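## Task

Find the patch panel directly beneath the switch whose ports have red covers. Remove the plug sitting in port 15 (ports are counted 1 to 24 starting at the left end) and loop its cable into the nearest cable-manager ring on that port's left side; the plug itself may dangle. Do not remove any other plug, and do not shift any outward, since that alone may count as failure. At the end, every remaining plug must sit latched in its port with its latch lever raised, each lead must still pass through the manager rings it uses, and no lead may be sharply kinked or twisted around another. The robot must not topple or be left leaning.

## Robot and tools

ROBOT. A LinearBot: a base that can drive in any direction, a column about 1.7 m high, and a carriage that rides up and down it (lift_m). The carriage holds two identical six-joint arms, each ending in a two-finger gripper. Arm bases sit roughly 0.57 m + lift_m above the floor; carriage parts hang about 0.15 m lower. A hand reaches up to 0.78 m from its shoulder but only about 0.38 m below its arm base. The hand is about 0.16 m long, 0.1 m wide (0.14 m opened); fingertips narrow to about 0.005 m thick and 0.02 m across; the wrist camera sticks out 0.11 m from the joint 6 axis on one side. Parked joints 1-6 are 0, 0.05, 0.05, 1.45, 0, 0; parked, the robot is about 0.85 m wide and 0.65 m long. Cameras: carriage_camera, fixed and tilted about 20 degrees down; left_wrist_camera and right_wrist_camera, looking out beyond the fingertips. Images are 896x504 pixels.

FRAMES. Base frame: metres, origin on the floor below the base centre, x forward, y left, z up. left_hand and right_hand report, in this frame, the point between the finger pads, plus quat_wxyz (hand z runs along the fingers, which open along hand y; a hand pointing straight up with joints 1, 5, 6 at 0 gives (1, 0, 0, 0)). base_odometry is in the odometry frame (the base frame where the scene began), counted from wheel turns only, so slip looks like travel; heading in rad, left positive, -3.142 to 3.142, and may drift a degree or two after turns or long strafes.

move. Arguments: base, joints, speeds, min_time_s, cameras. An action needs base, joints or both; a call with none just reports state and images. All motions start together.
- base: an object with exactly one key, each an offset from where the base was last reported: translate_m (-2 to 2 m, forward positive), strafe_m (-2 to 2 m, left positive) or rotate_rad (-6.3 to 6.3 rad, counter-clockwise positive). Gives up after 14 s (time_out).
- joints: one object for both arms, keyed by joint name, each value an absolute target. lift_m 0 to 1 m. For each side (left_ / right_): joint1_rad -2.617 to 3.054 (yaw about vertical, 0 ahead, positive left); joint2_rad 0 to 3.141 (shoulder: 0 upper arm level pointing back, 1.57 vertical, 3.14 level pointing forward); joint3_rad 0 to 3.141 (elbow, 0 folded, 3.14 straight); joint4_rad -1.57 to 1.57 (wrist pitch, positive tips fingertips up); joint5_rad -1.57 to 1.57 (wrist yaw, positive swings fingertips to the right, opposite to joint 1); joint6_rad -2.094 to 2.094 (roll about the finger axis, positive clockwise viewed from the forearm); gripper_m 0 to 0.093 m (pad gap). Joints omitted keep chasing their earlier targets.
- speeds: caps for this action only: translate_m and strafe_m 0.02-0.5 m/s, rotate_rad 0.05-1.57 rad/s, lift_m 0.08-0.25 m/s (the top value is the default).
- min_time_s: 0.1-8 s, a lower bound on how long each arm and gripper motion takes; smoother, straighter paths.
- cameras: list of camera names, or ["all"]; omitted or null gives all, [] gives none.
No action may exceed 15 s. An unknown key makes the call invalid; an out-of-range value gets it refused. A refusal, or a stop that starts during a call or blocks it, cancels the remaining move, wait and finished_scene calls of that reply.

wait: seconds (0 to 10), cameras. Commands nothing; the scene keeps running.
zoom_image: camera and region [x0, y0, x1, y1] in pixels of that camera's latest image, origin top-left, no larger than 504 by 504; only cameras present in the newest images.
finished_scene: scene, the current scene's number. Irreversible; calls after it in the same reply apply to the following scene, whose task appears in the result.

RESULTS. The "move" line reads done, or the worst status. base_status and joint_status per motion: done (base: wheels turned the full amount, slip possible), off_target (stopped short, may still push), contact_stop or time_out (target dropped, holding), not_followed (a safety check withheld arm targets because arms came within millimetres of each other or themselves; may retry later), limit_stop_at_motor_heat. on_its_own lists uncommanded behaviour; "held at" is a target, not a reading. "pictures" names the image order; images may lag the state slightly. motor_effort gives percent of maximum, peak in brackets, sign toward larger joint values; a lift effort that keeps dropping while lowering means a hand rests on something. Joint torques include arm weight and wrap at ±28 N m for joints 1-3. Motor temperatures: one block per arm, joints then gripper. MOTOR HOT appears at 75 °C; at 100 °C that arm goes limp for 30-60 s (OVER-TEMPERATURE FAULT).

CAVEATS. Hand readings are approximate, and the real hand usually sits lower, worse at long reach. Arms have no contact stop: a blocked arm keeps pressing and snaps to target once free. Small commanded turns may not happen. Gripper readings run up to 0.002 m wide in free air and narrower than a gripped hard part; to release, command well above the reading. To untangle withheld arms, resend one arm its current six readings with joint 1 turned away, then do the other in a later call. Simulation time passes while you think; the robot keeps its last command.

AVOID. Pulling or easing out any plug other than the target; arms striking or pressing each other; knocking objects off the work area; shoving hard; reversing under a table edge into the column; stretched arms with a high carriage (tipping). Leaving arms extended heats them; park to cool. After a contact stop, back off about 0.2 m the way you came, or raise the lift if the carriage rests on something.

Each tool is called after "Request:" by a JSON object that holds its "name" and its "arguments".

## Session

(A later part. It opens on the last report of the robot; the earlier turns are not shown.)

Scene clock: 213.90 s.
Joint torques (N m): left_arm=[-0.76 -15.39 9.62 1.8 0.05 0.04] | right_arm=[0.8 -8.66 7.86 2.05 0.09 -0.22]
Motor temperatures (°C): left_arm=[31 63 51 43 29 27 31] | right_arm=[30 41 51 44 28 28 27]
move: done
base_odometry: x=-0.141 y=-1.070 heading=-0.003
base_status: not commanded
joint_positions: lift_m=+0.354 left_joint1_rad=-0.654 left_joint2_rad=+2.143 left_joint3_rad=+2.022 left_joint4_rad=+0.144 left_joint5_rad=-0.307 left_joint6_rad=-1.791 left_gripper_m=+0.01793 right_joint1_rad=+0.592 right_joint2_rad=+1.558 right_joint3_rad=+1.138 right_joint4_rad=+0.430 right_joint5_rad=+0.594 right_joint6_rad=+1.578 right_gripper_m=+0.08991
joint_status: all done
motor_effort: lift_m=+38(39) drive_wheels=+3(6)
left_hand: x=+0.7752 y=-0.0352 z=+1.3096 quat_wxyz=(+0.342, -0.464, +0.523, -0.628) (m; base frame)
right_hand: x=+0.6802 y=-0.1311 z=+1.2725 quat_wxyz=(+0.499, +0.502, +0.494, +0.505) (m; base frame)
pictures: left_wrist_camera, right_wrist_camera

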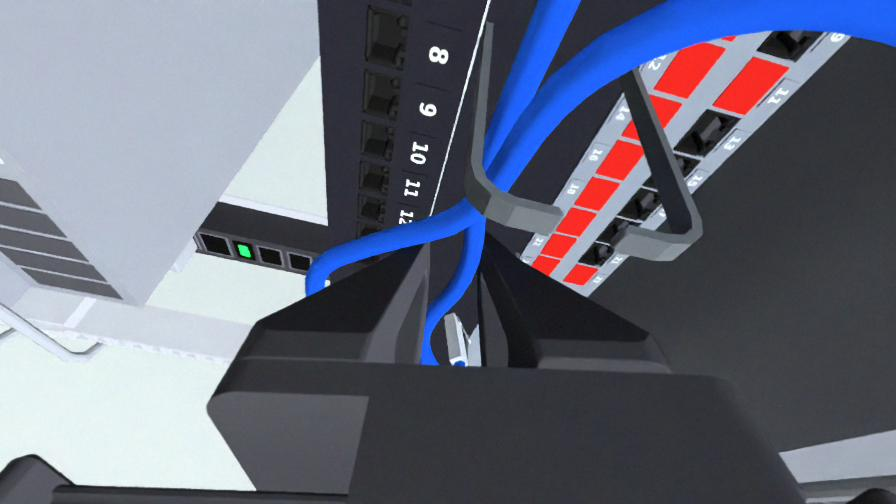

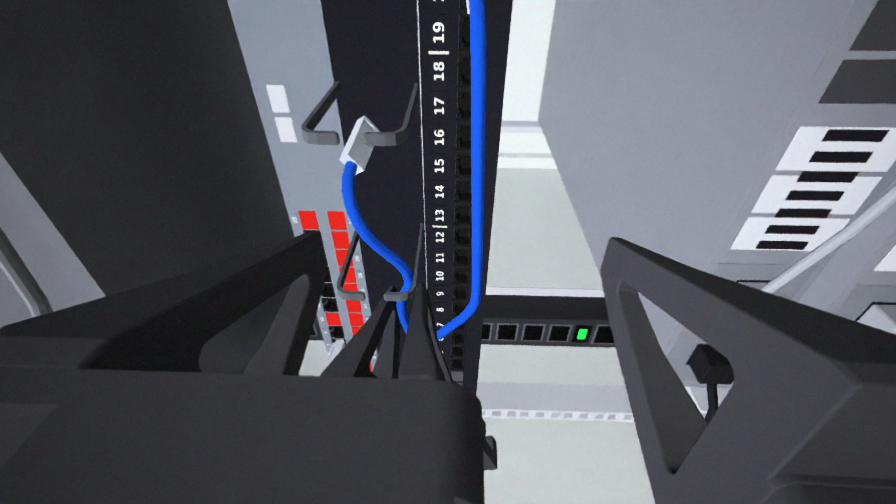

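Request:
{"name": "move", "arguments": {"joints": {"left_gripper_m": 0.028}, "min_time_s": 4, "cameras": ["left_wrist_camera", "right_wrist_camera"]}}

Request:
{"name": "zoom_image", "arguments": {"camera": "right_wrist_camera", "region": [290, 80, 490, 360]}}

Request:
{"name": "zoom_image", "arguments": {"camera": "left_wrist_camera", "region": [340, 80, 560, 300]}}

Scene clock: 219.23 s.
Joint torques (N m): left_arm=[-0.57 -15.36 9.7 1.87 0.07 0.06] | right_arm=[0.79 -8.66 7.87 2.05 0.09 -0.22]
Motor temperatures (°C): left_arm=[31 63 51 43 29 27 31] | right_arm=[30 41 51 44 28 28 27]
move: done
base_odometry: x=-0.141 y=-1.070 heading=-0.003
base_status: not commanded
joint_positions: lift_m=+0.354 left_joint1_rad=-0.654 left_joint2_rad=+2.143 left_joint3_rad=+2.022 left_joint4_rad=+0.139 left_joint5_rad=-0.307 left_joint6_rad=-1.792 left_gripper_m=+0.02793 right_joint1_rad=+0.592 right_joint2_rad=+1.558 right_joint3_rad=+1.138 right_joint4_rad=+0.430 right_joint5_rad=+0.594 right_joint6_rad=+1.578 right_gripper_m=+0.08991
joint_status: all done
motor_effort: lift_m=+38(39) drive_wheels=+5(5)
left_hand: x=+0.7753 y=-0.0352 z=+1.3082 quat_wxyz=(+0.341, -0.465, +0.524, -0.627) (m; base frame)
right_hand: x=+0.6802 y=-0.1311 z=+1.2725 quat_wxyz=(+0.499, +0.502, +0.494, +0.505) (m; base frame)
pictures: left_wrist_camera, right_wrist_camera

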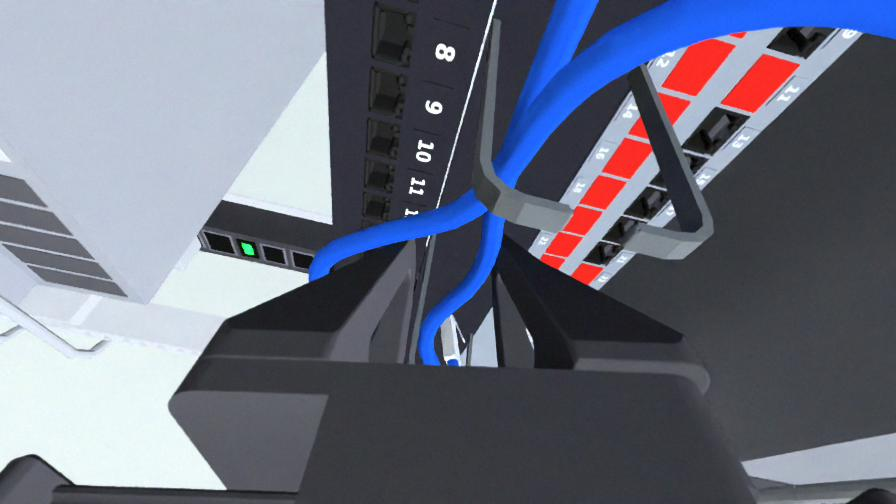

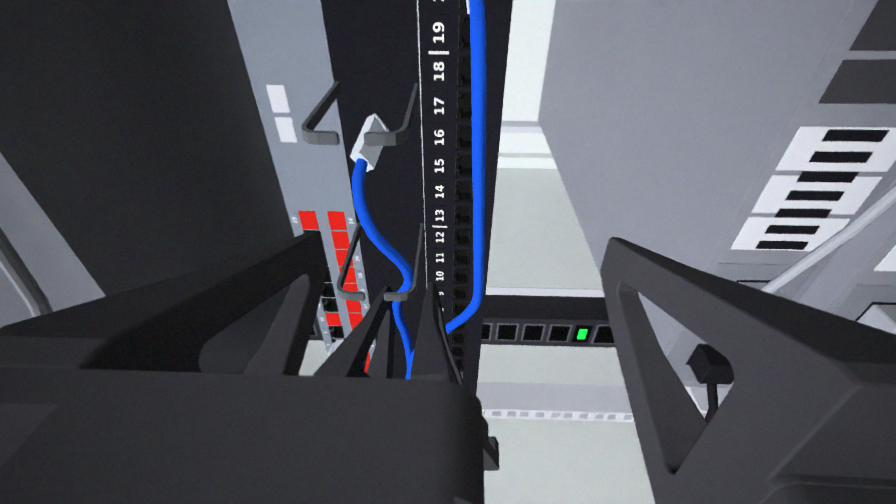

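Scaled by 1.800 from the camera's 896x504 image, which has a finer 1280x720 frame.

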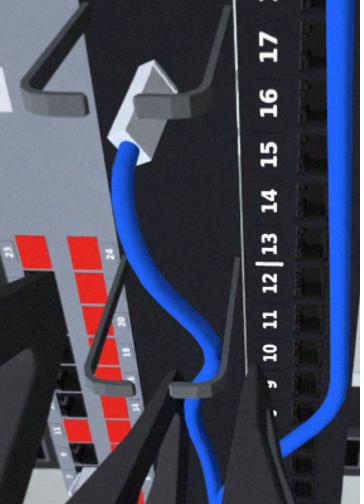

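Scaled by 2.291 from the camera's 896x504 image, which has a finer 1280x720 frame.

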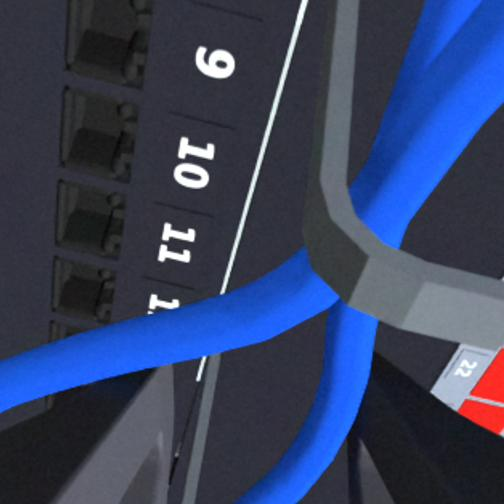

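Request:
{"name": "move", "arguments": {"joints": {"left_gripper_m": 0.036}, "min_time_s": 3, "cameras": ["left_wrist_camera", "right_wrist_camera"]}}

Request:
{"name": "zoom_image", "arguments": {"camera": "right_wrist_camera", "region": [290, 80, 490, 360]}}

Request:
{"name": "zoom_image", "arguments": {"camera": "left_wrist_camera", "region": [340, 150, 560, 370]}}

Scene clock: 223.90 s.
Joint torques (N m): left_arm=[-0.61 -15.35 9.7 1.98 0.06 0.06] | right_arm=[0.77 -8.64 7.87 2.05 0.09 -0.22]
Motor temperatures (°C): left_arm=[31 63 51 42 29 27 30] | right_arm=[30 40 51 44 28 28 27]
move: done
base_odometry: x=-0.141 y=-1.070 heading=-0.003
base_status: not commanded
joint_positions: lift_m=+0.354 left_joint1_rad=-0.654 left_joint2_rad=+2.143 left_joint3_rad=+2.022 left_joint4_rad=+0.134 left_joint5_rad=-0.307 left_joint6_rad=-1.793 left_gripper_m=+0.03592 right_joint1_rad=+0.592 right_joint2_rad=+1.558 right_joint3_rad=+1.138 right_joint4_rad=+0.430 right_joint5_rad=+0.594 right_joint6_rad=+1.578 right_gripper_m=+0.08991
joint_status: all done
motor_effort: lift_m=+38(39) drive_wheels=+4(6)
left_hand: x=+0.7753 y=-0.0352 z=+1.3071 quat_wxyz=(+0.341, -0.466, +0.526, -0.625) (m; base frame)
right_hand: x=+0.6802 y=-0.1311 z=+1.2725 quat_wxyz=(+0.499, +0.502, +0.494, +0.505) (m; base frame)
pictures: left_wrist_camera, right_wrist_camera

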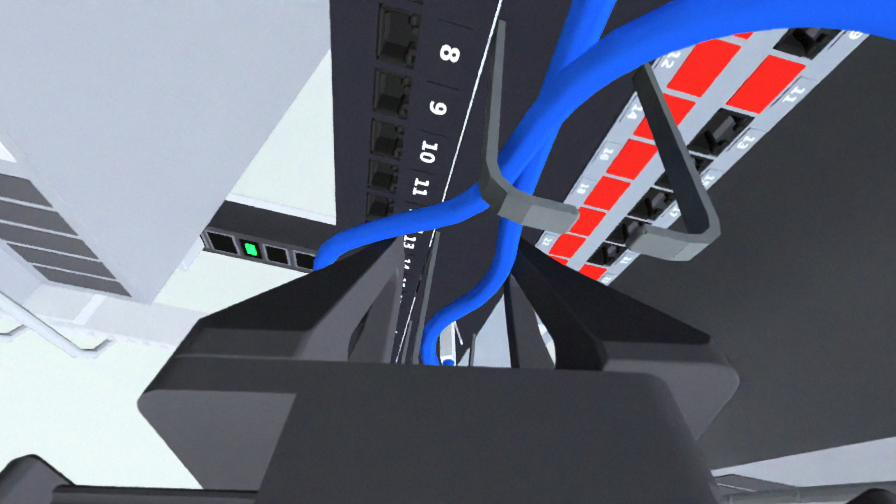

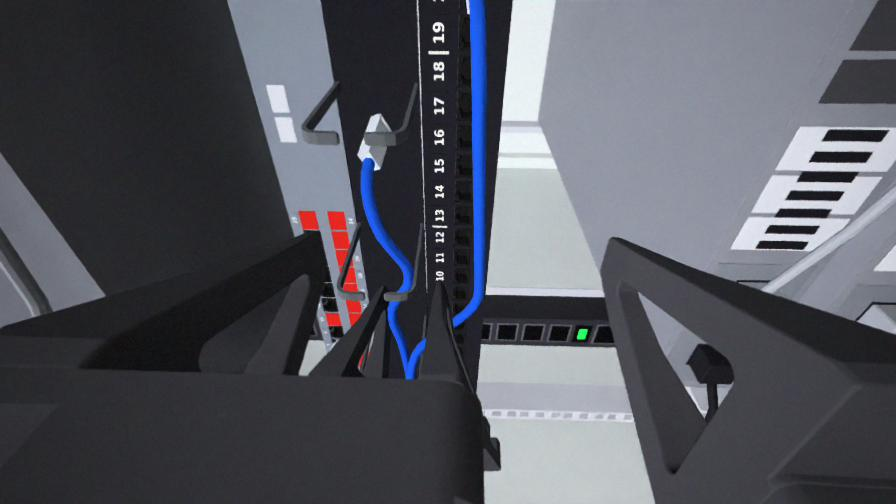

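Scaled by 1.800 from the camera's 896x504 image, which has a finer 1280x720 frame.

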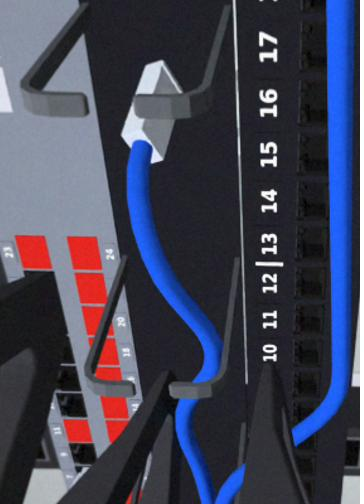

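Scaled by 2.291 from the camera's 896x504 image, which has a finer 1280x720 frame.

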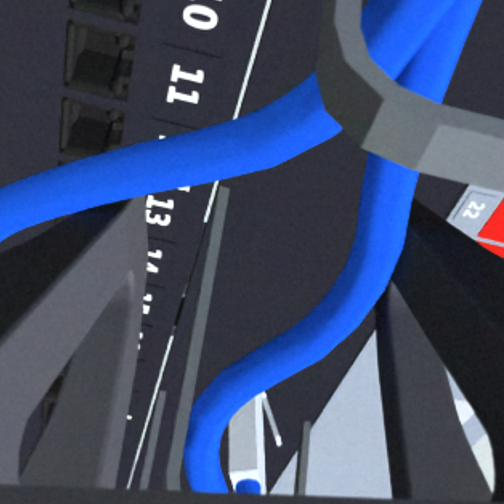

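Request:
{"name": "move", "arguments": {"base": {"translate_m": -0.030}, "speeds": {"translate_m": 0.02}, "cameras": ["left_wrist_camera", "right_wrist_camera"]}}

Request:
{"name": "zoom_image", "arguments": {"camera": "right_wrist_camera", "region": [290, 60, 490, 340]}}

Request:
{"name": "zoom_image", "arguments": {"camera": "left_wrist_camera", "region": [340, 100, 600, 370]}}

Scene clock: 226.43 s.
Joint torques (N m): left_arm=[-0.7 -15.31 9.77 1.96 0.03 0.06] | right_arm=[0.54 -8.65 7.94 2.02 0.08 -0.22]
Motor temperatures (°C): left_arm=[31 63 51 42 29 27 30] | right_arm=[30 40 51 44 28 28 27]
move: done
base_odometry: x=-0.171 y=-1.070 heading=-0.003
base_status: done
joint_positions: lift_m=+0.354 left_joint1_rad=-0.655 left_joint2_rad=+2.143 left_joint3_rad=+2.022 left_joint4_rad=+0.130 left_joint5_rad=-0.307 left_joint6_rad=-1.793 left_gripper_m=+0.03593 right_joint1_rad=+0.594 right_joint2_rad=+1.558 right_joint3_rad=+1.138 right_joint4_rad=+0.431 right_joint5_rad=+0.595 right_joint6_rad=+1.578 right_gripper_m=+0.08991
joint_status: not commanded
motor_effort: lift_m=+39(39) drive_wheels=-2(13)
left_hand: x=+0.7752 y=-0.0354 z=+1.3061 quat_wxyz=(+0.340, -0.466, +0.527, -0.624) (m; base frame)
right_hand: x=+0.6797 y=-0.1302 z=+1.2728 quat_wxyz=(+0.499, +0.501, +0.494, +0.506) (m; base frame)
pictures: left_wrist_camera, right_wrist_camera

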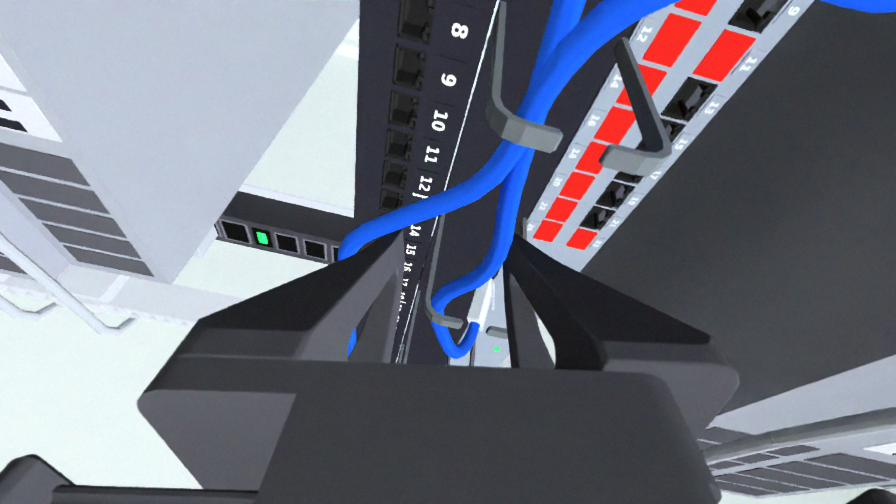

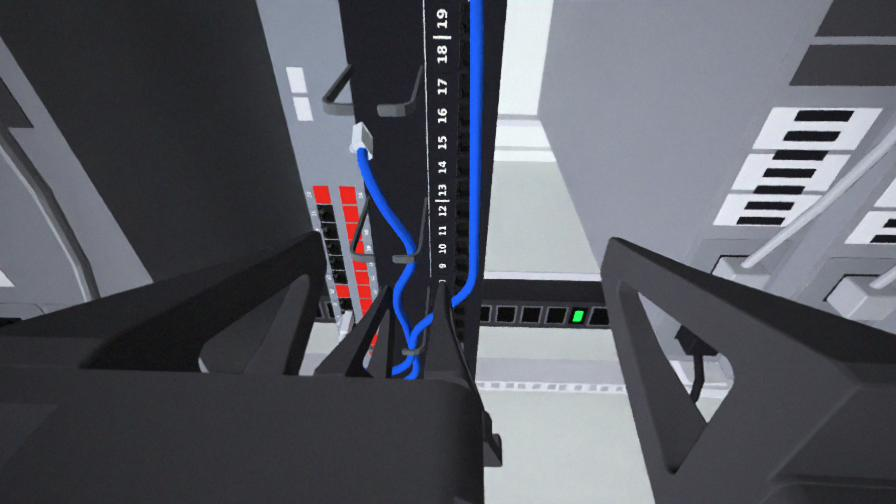

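Scaled by 1.800 from the camera's 896x504 image, which has a finer 1280x720 frame.

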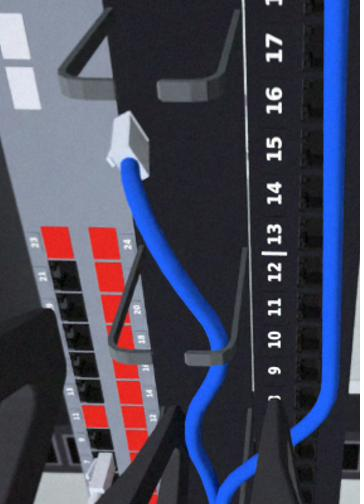

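Scaled by 1.867 from the camera's 896x504 image, which has a finer 1280x720 frame.

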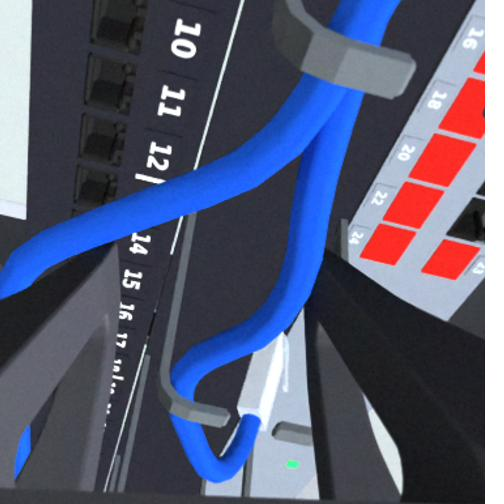

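Request:
{"name": "zoom_image", "arguments": {"camera": "left_wrist_camera", "region": [410, 260, 510, 370]}}

Request:
{"name": "zoom_image", "arguments": {"camera": "right_wrist_camera", "region": [370, 200, 480, 390]}}

Scaled by 4.582 from the camera's 896x504 image, which has a finer 1280x720 frame.

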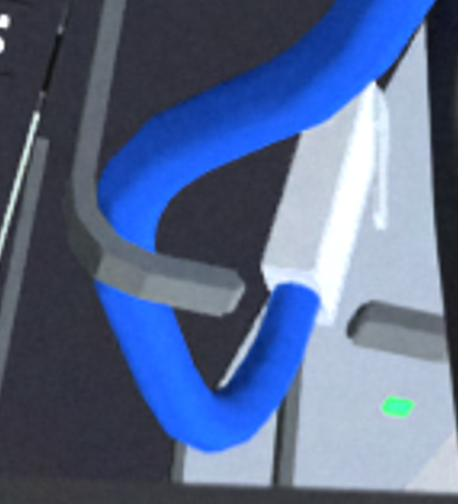

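Scaled by 2.653 from the camera's 896x504 image, which has a finer 1280x720 frame.

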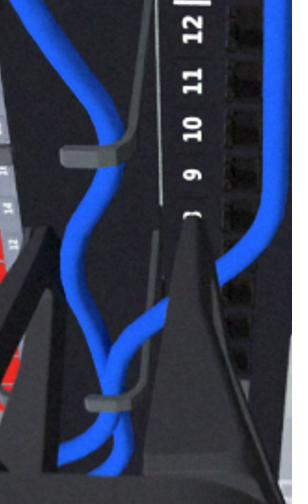

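Request:
{"name": "move", "arguments": {"base": {"translate_m": -0.070}, "speeds": {"translate_m": 0.04}, "cameras": ["all"]}}

Request:
{"name": "zoom_image", "arguments": {"camera": "right_wrist_camera", "region": [290, 60, 500, 360]}}

Request:
{"name": "zoom_image", "arguments": {"camera": "left_wrist_camera", "region": [380, 0, 680, 300]}}

Scene clock: 229.27 s.
Joint torques (N m): left_arm=[-0.44 -15.28 9.47 2.1 0.1 0.05] | right_arm=[0.43 -8.69 7.94 2.02 0.08 -0.22]
Motor temperatures (°C): left_arm=[31 64 51 42 29 27 30] | right_arm=[30 40 51 44 28 28 27]
move: done
base_odometry: x=-0.241 y=-1.070 heading=-0.003
base_status: done
joint_positions: lift_m=+0.354 left_joint1_rad=-0.655 left_joint2_rad=+2.143 left_joint3_rad=+2.022 left_joint4_rad=+0.119 left_joint5_rad=-0.307 left_joint6_rad=-1.793 left_gripper_m=+0.03593 right_joint1_rad=+0.596 right_joint2_rad=+1.558 right_joint3_rad=+1.138 right_joint4_rad=+0.431 right_joint5_rad=+0.596 right_joint6_rad=+1.578 right_gripper_m=+0.08991
joint_status: not commanded
motor_effort: lift_m=+39(39) drive_wheels=-1(8)
left_hand: x=+0.7750 y=-0.0357 z=+1.3036 quat_wxyz=(+0.339, -0.468, +0.531, -0.620) (m; base frame)
right_hand: x=+0.6794 y=-0.1297 z=+1.2728 quat_wxyz=(+0.499, +0.501, +0.494, +0.506) (m; base frame)
pictures: carriage_camera, left_wrist_camera, right_wrist_camera

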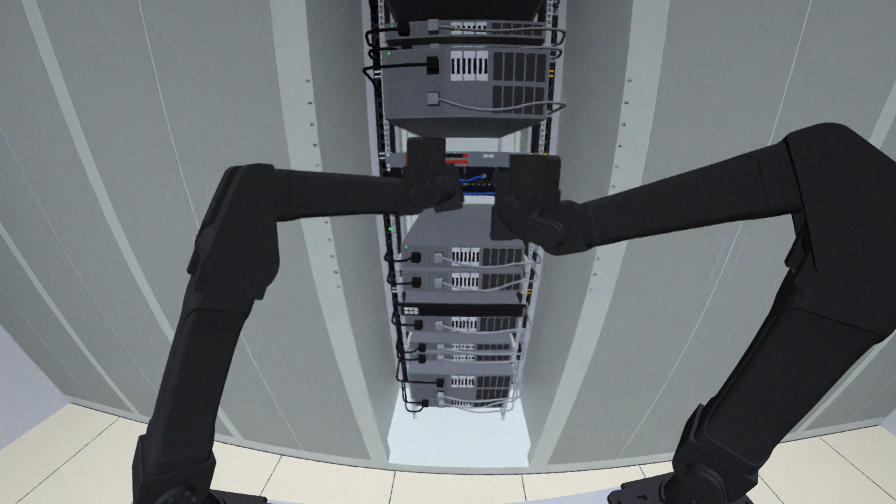

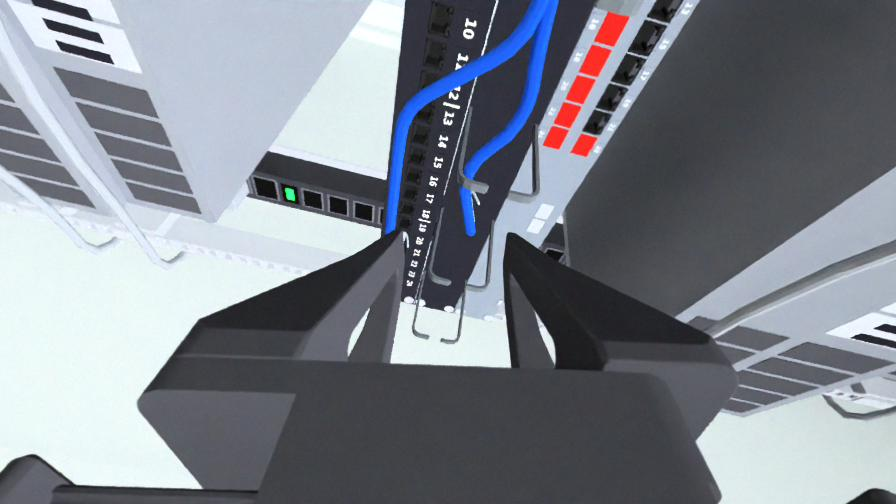

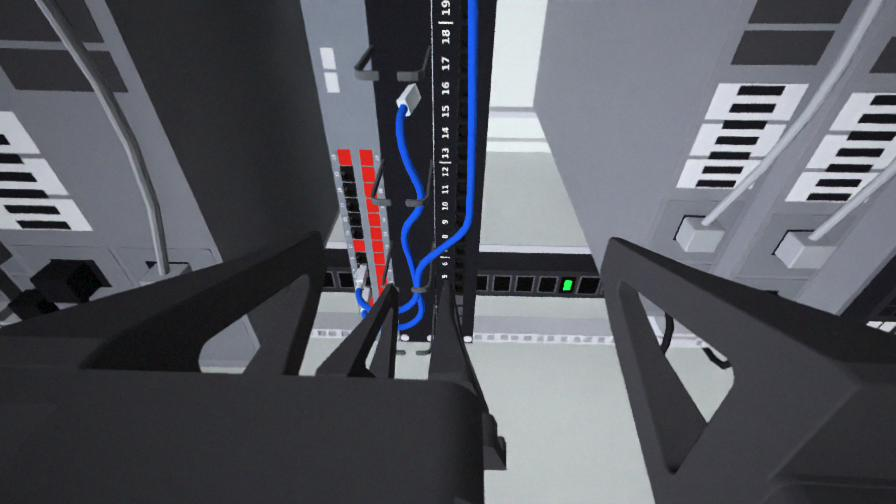

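Scaled by 1.680 from the camera's 896x504 image, which has a finer 1280x720 frame.

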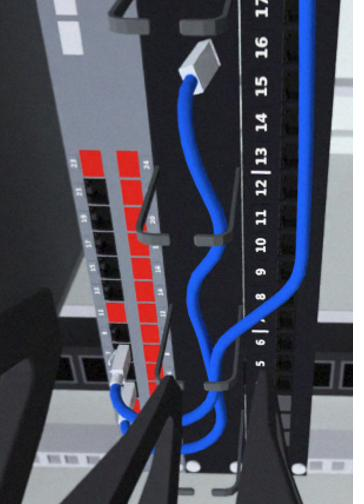

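Scaled by 1.680 from the camera's 896x504 image, which has a finer 1280x720 frame.

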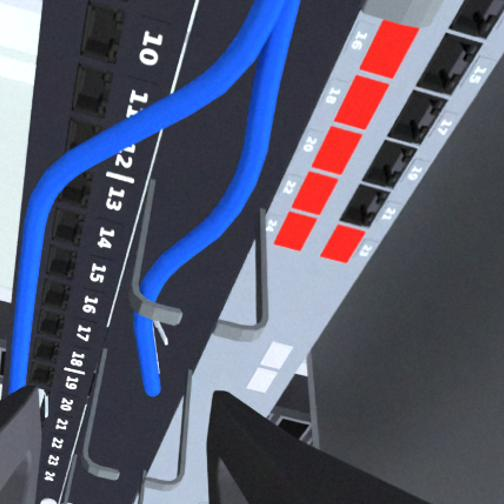

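Request:
{"name": "zoom_image", "arguments": {"camera": "right_wrist_camera", "region": [340, 20, 470, 150]}}

Request:
{"name": "zoom_image", "arguments": {"camera": "left_wrist_camera", "region": [420, 130, 560, 300]}}

Request:
{"name": "zoom_image", "arguments": {"camera": "right_wrist_camera", "region": [340, 180, 480, 360]}}

Request:
{"name": "zoom_image", "arguments": {"camera": "carriage_camera", "region": [360, 120, 580, 240]}}

Scaled by 3.877 from the camera's 896x504 image, which has a finer 1280x720 frame.

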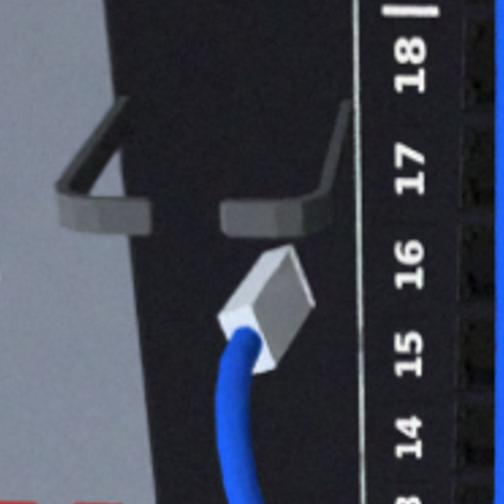

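Scaled by 2.965 from the camera's 896x504 image, which has a finer 1280x720 frame.

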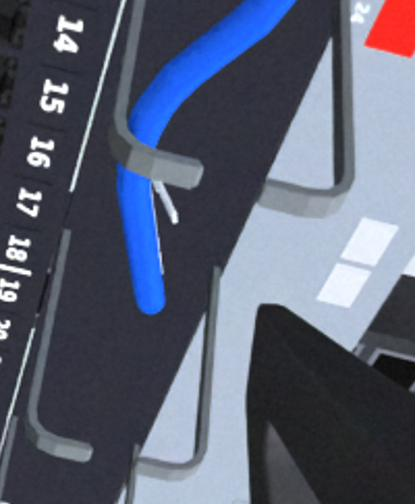

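Scaled by 2.800 from the camera's 896x504 image, which has a finer 1280x720 frame.

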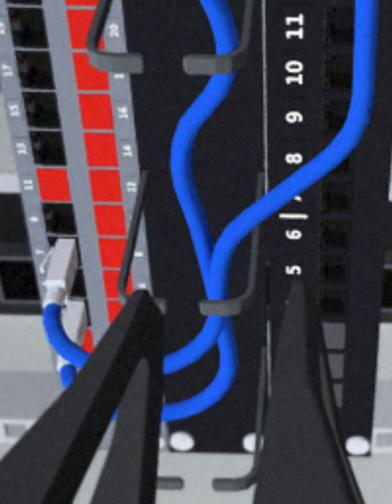

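Scaled by 2.291 from the camera's 896x504 image, which has a finer 1280x720 frame.

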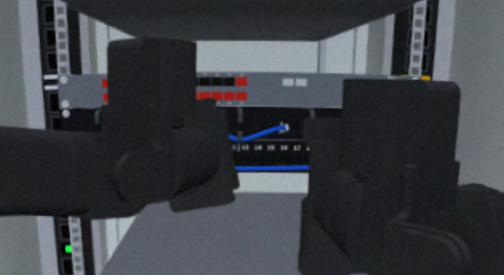

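Request:
{"name": "move", "arguments": {"base": {"translate_m": -0.12}, "speeds": {"translate_m": 0.08}, "cameras": ["all"]}}

Request:
{"name": "zoom_image", "arguments": {"camera": "right_wrist_camera", "region": [320, 0, 520, 160]}}

Request:
{"name": "zoom_image", "arguments": {"camera": "left_wrist_camera", "region": [400, 0, 640, 240]}}

Request:
{"name": "zoom_image", "arguments": {"camera": "right_wrist_camera", "region": [320, 120, 520, 320]}}

Scene clock: 233.30 s.
Joint torques (N m): left_arm=[-0.72 -15.39 9.62 2.18 0.07 0.07] | right_arm=[0.38 -8.62 7.9 2.04 0.07 -0.22]
Motor temperatures (°C): left_arm=[31 64 51 43 29 27 30] | right_arm=[30 40 51 44 28 28 27]
move: done
base_odometry: x=-0.361 y=-1.070 heading=-0.004
base_status: done
joint_positions: lift_m=+0.354 left_joint1_rad=-0.656 left_joint2_rad=+2.143 left_joint3_rad=+2.022 left_joint4_rad=+0.116 left_joint5_rad=-0.307 left_joint6_rad=-1.793 left_gripper_m=+0.03593 right_joint1_rad=+0.597 right_joint2_rad=+1.558 right_joint3_rad=+1.138 right_joint4_rad=+0.431 right_joint5_rad=+0.596 right_joint6_rad=+1.578 right_gripper_m=+0.08991
joint_status: not commanded
motor_effort: lift_m=+39(39) drive_wheels=-2(12)
left_hand: x=+0.7749 y=-0.0359 z=+1.3028 quat_wxyz=(+0.339, -0.468, +0.532, -0.619) (m; base frame)
right_hand: x=+0.6792 y=-0.1292 z=+1.2728 quat_wxyz=(+0.499, +0.501, +0.494, +0.506) (m; base frame)
pictures: carriage_camera, left_wrist_camera, right_wrist_camera

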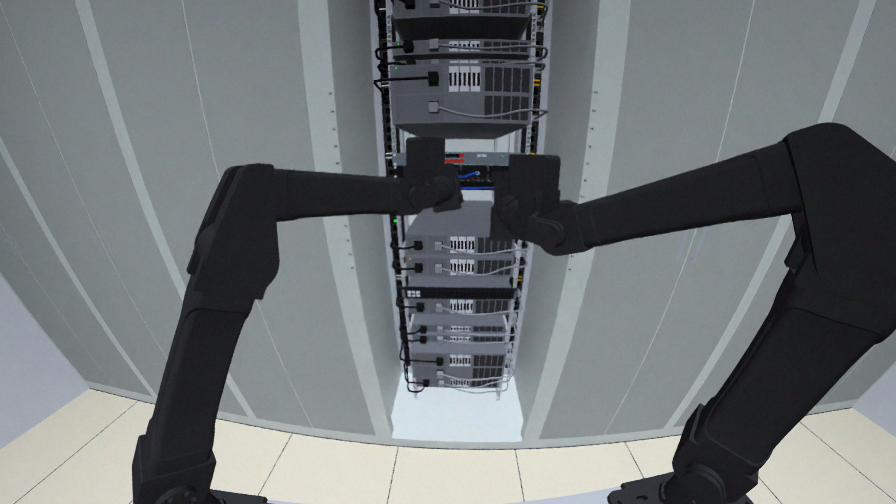

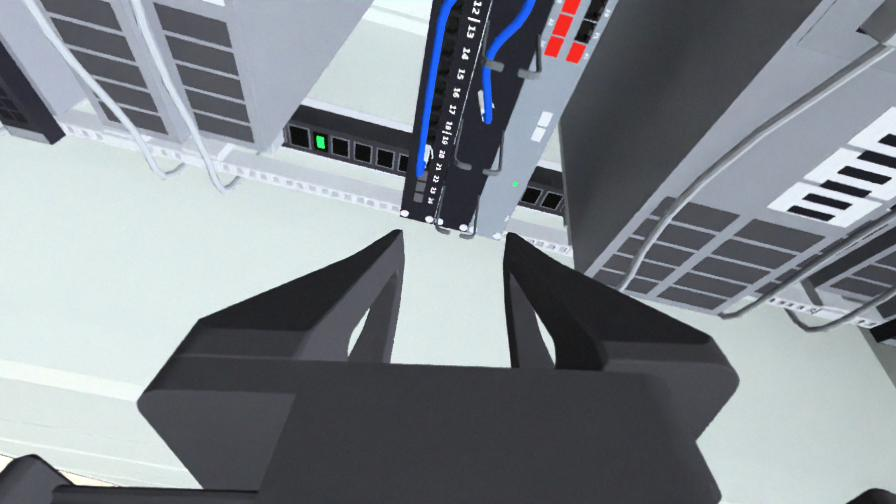

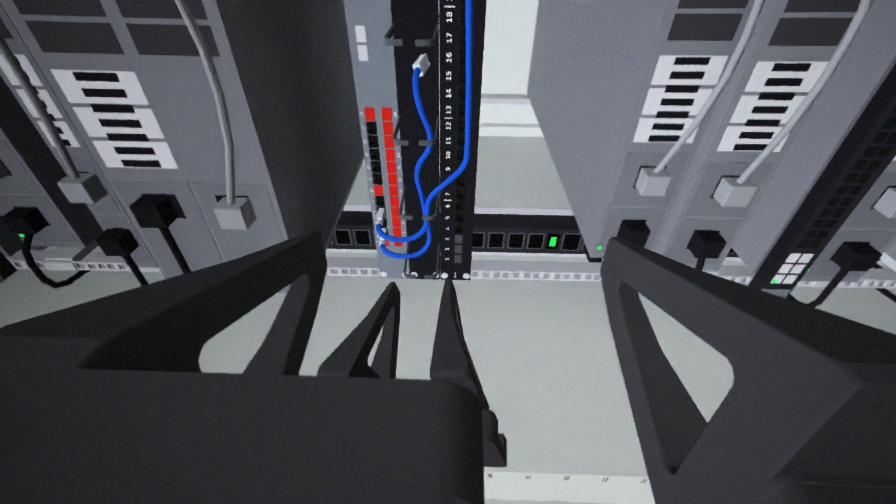

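Scaled by 2.520 from the camera's 896x504 image, which has a finer 1280x720 frame.

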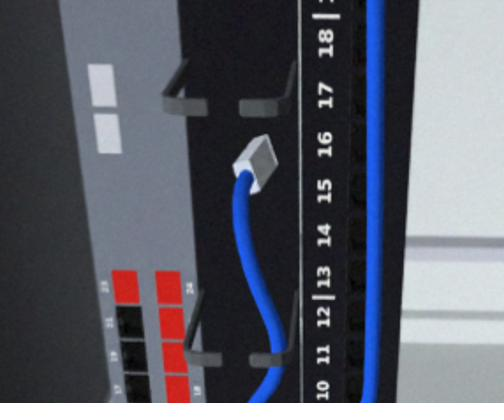

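Scaled by 2.100 from the camera's 896x504 image, which has a finer 1280x720 frame.

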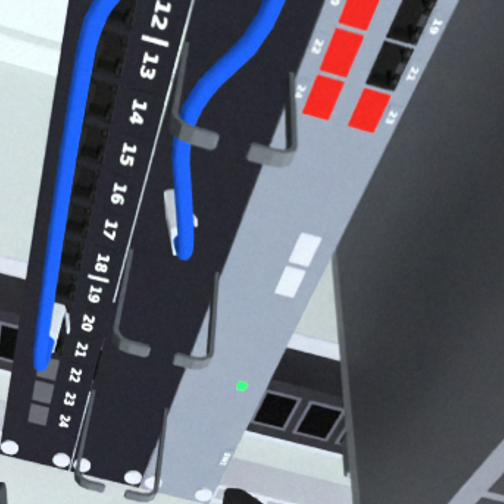

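Scaled by 2.520 from the camera's 896x504 image, which has a finer 1280x720 frame.

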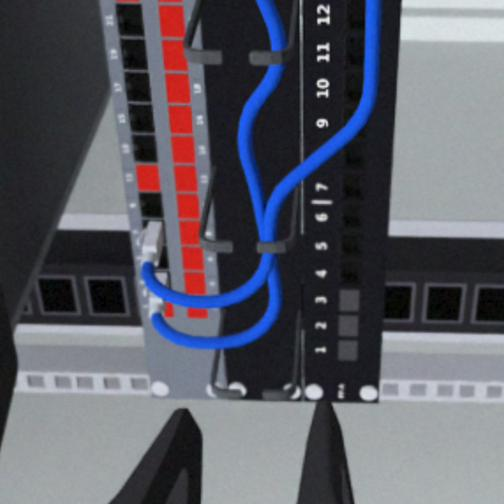

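Request:
{"name": "zoom_image", "arguments": {"camera": "left_wrist_camera", "region": [400, 110, 500, 220]}}

Request:
{"name": "zoom_image", "arguments": {"camera": "right_wrist_camera", "region": [360, 190, 460, 290]}}

Request:
{"name": "zoom_image", "arguments": {"camera": "right_wrist_camera", "region": [390, 30, 490, 150]}}

Request:
{"name": "zoom_image", "arguments": {"camera": "left_wrist_camera", "region": [420, 0, 560, 150]}}

Scaled by 4.582 from the camera's 896x504 image, which has a finer 1280x720 frame.

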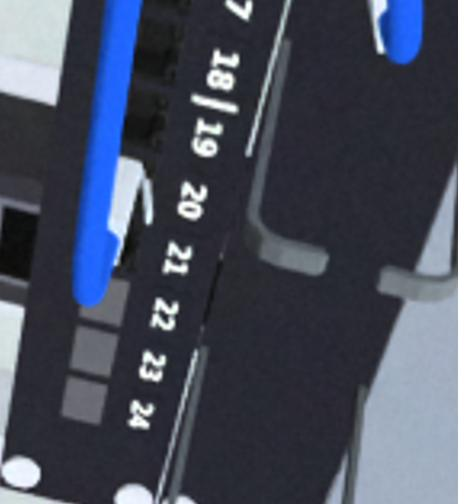

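Scaled by 5.040 from the camera's 896x504 image, which has a finer 1280x720 frame.

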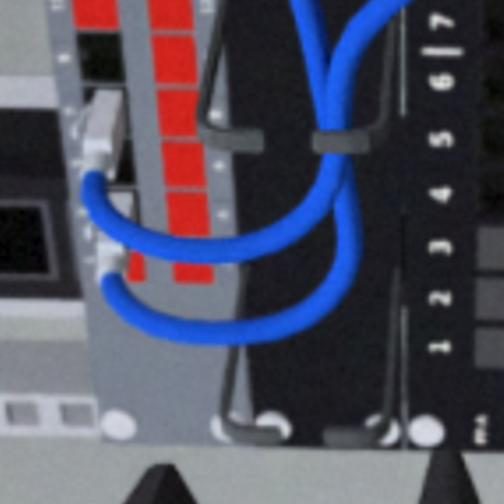

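Scaled by 4.200 from the camera's 896x504 image, which has a finer 1280x720 frame.

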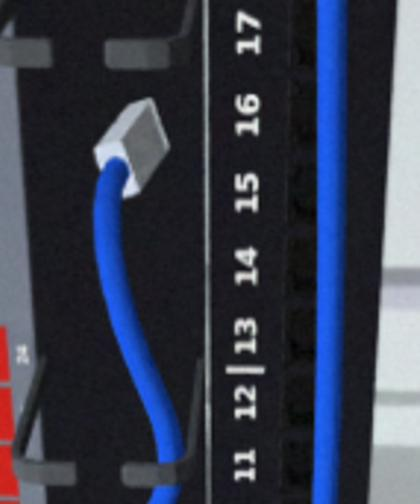

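Scaled by 3.360 from the camera's 896x504 image, which has a finer 1280x720 frame.

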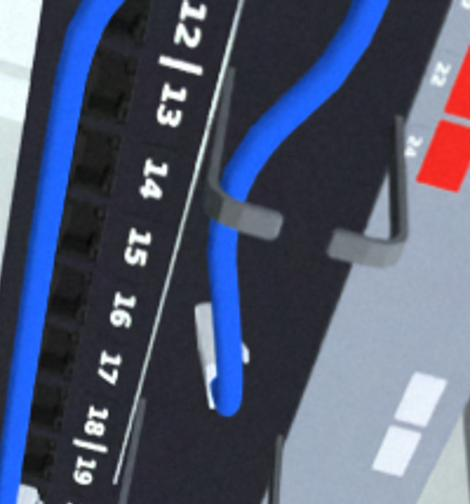

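Request:
{"name": "move", "arguments": {"base": {"strafe_m": -0.07}, "speeds": {"strafe_m": 0.08}, "cameras": ["all"]}}

Request:
{"name": "zoom_image", "arguments": {"camera": "right_wrist_camera", "region": [380, 0, 540, 130]}}

Request:
{"name": "zoom_image", "arguments": {"camera": "left_wrist_camera", "region": [380, 60, 540, 220]}}

Scene clock: 236.30 s.
Joint torques (N m): left_arm=[-0.4 -15.41 9.76 2.16 0.02 0.05] | right_arm=[0.25 -8.65 7.88 2.02 0.07 -0.22]
Motor temperatures (°C): left_arm=[31 64 51 43 29 27 30] | right_arm=[30 40 51 44 28 28 27]
move: done
base_odometry: x=-0.362 y=-1.140 heading=-0.004
base_status: done
joint_positions: lift_m=+0.354 left_joint1_rad=-0.657 left_joint2_rad=+2.143 left_joint3_rad=+2.022 left_joint4_rad=+0.116 left_joint5_rad=-0.308 left_joint6_rad=-1.793 left_gripper_m=+0.03593 right_joint1_rad=+0.598 right_joint2_rad=+1.558 right_joint3_rad=+1.138 right_joint4_rad=+0.431 right_joint5_rad=+0.596 right_joint6_rad=+1.578 right_gripper_m=+0.08991
joint_status: not commanded
motor_effort: lift_m=+38(39) drive_wheels=-2(9)
left_hand: x=+0.7742 y=-0.0369 z=+1.3028 quat_wxyz=(+0.338, -0.468, +0.532, -0.619) (m; base frame)
right_hand: x=+0.6791 y=-0.1289 z=+1.2728 quat_wxyz=(+0.498, +0.501, +0.495, +0.506) (m; base frame)
pictures: carriage_camera, left_wrist_camera, right_wrist_camera

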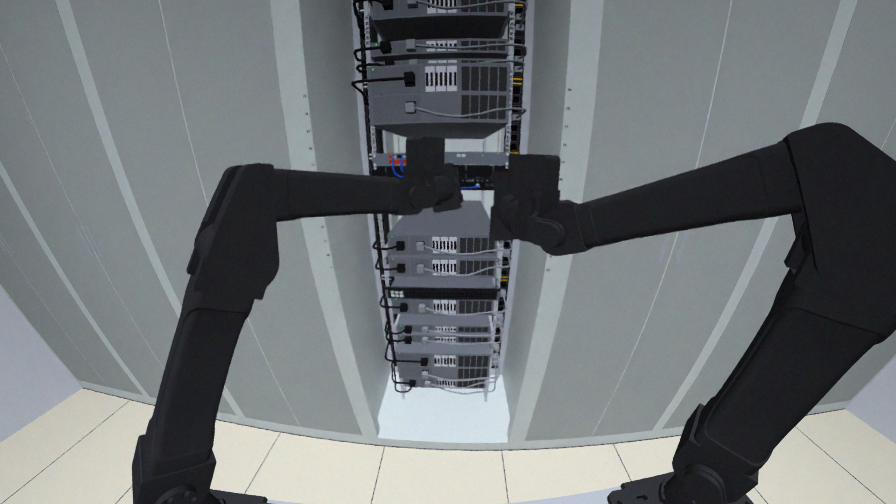

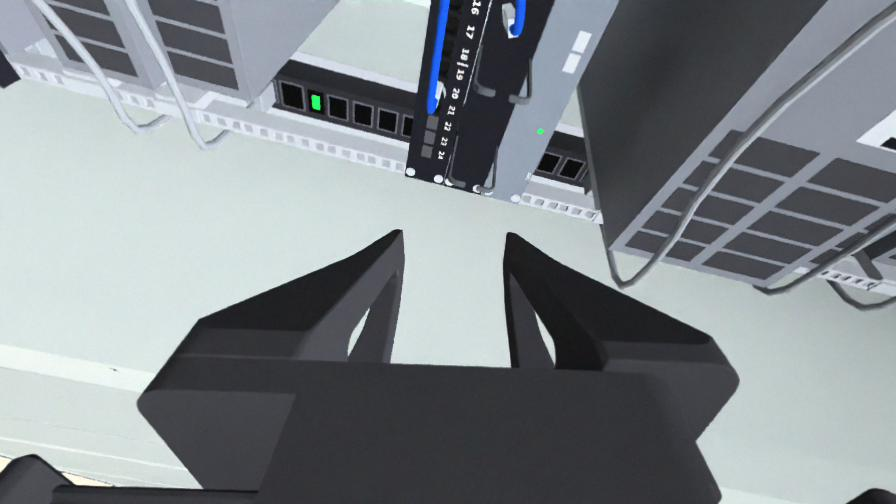

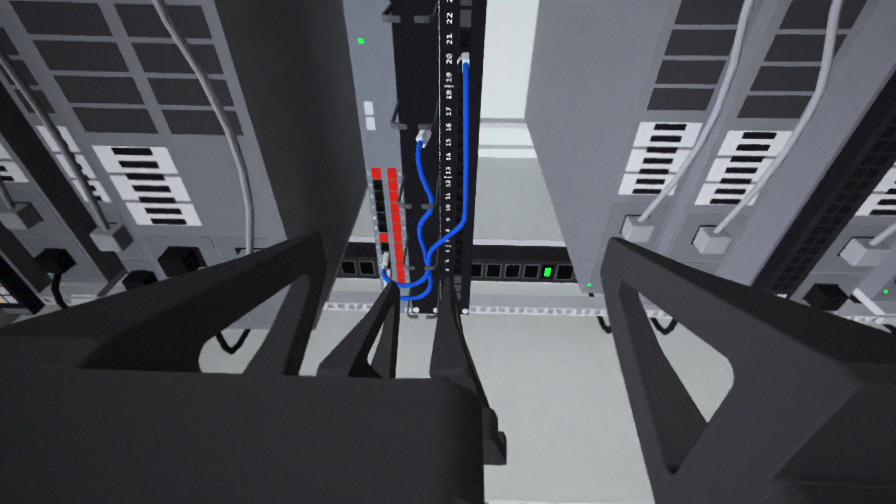

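Scaled by 3.150 from the camera's 896x504 image, which has a finer 1280x720 frame.

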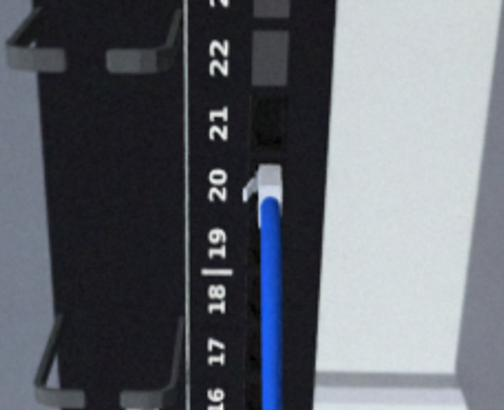

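Scaled by 3.150 from the camera's 896x504 image, which has a finer 1280x720 frame.

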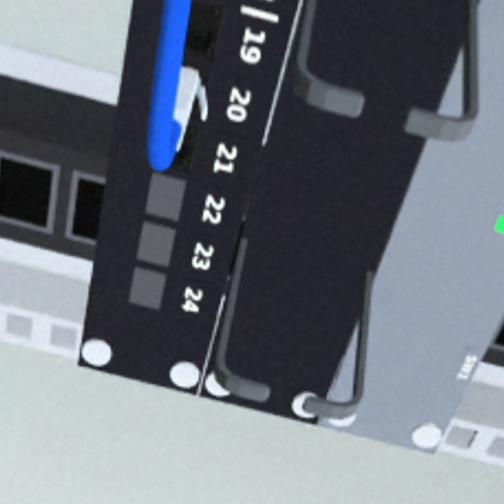

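Request:
{"name": "zoom_image", "arguments": {"camera": "right_wrist_camera", "region": [430, 30, 500, 90]}}

Request:
{"name": "zoom_image", "arguments": {"camera": "right_wrist_camera", "region": [390, 100, 470, 180]}}

Request:
{"name": "zoom_image", "arguments": {"camera": "right_wrist_camera", "region": [360, 180, 480, 310]}}

Request:
{"name": "zoom_image", "arguments": {"camera": "left_wrist_camera", "region": [400, 60, 480, 140]}}

Request:
{"name": "zoom_image", "arguments": {"camera": "left_wrist_camera", "region": [450, 0, 570, 110]}}

Scaled by 7.200 from the camera's 896x504 image, which has a finer 1280x720 frame.

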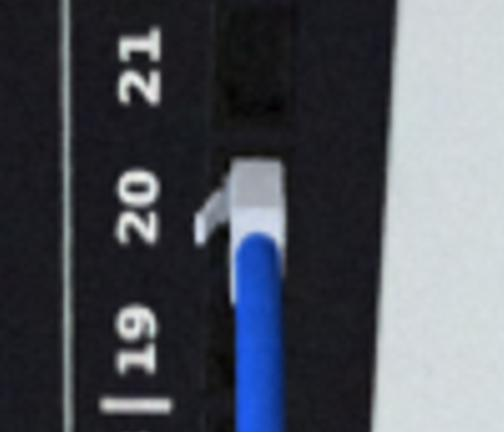

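Scaled by 6.300 from the camera's 896x504 image, which has a finer 1280x720 frame.

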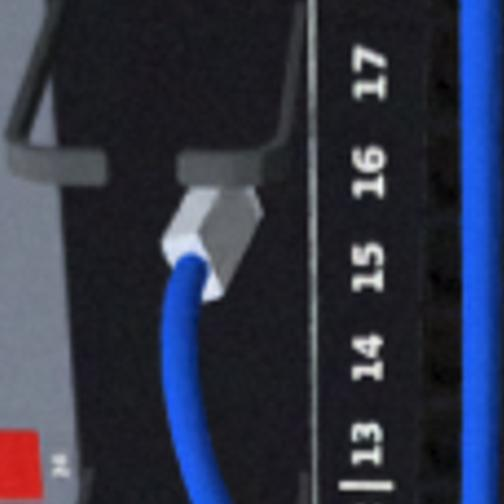

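Scaled by 3.877 from the camera's 896x504 image, which has a finer 1280x720 frame.

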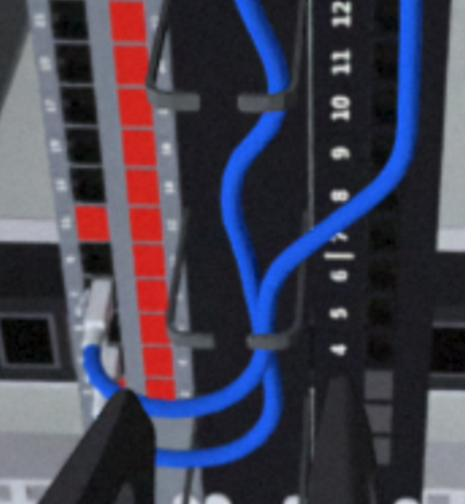

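Scaled by 6.300 from the camera's 896x504 image, which has a finer 1280x720 frame.

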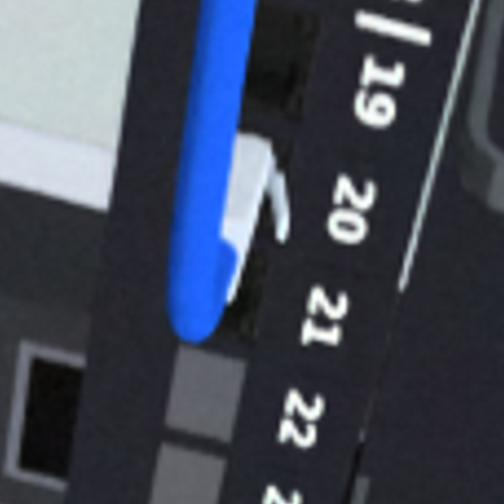

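Scaled by 4.200 from the camera's 896x504 image, which has a finer 1280x720 frame.

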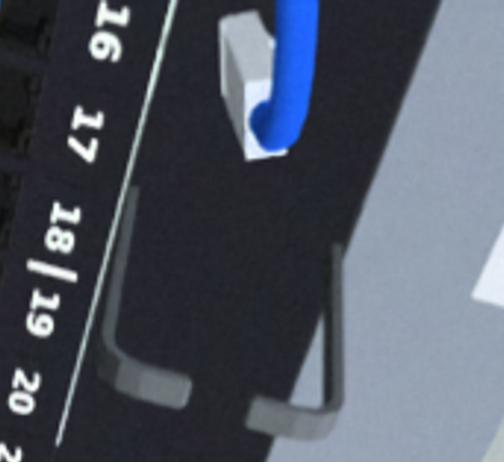

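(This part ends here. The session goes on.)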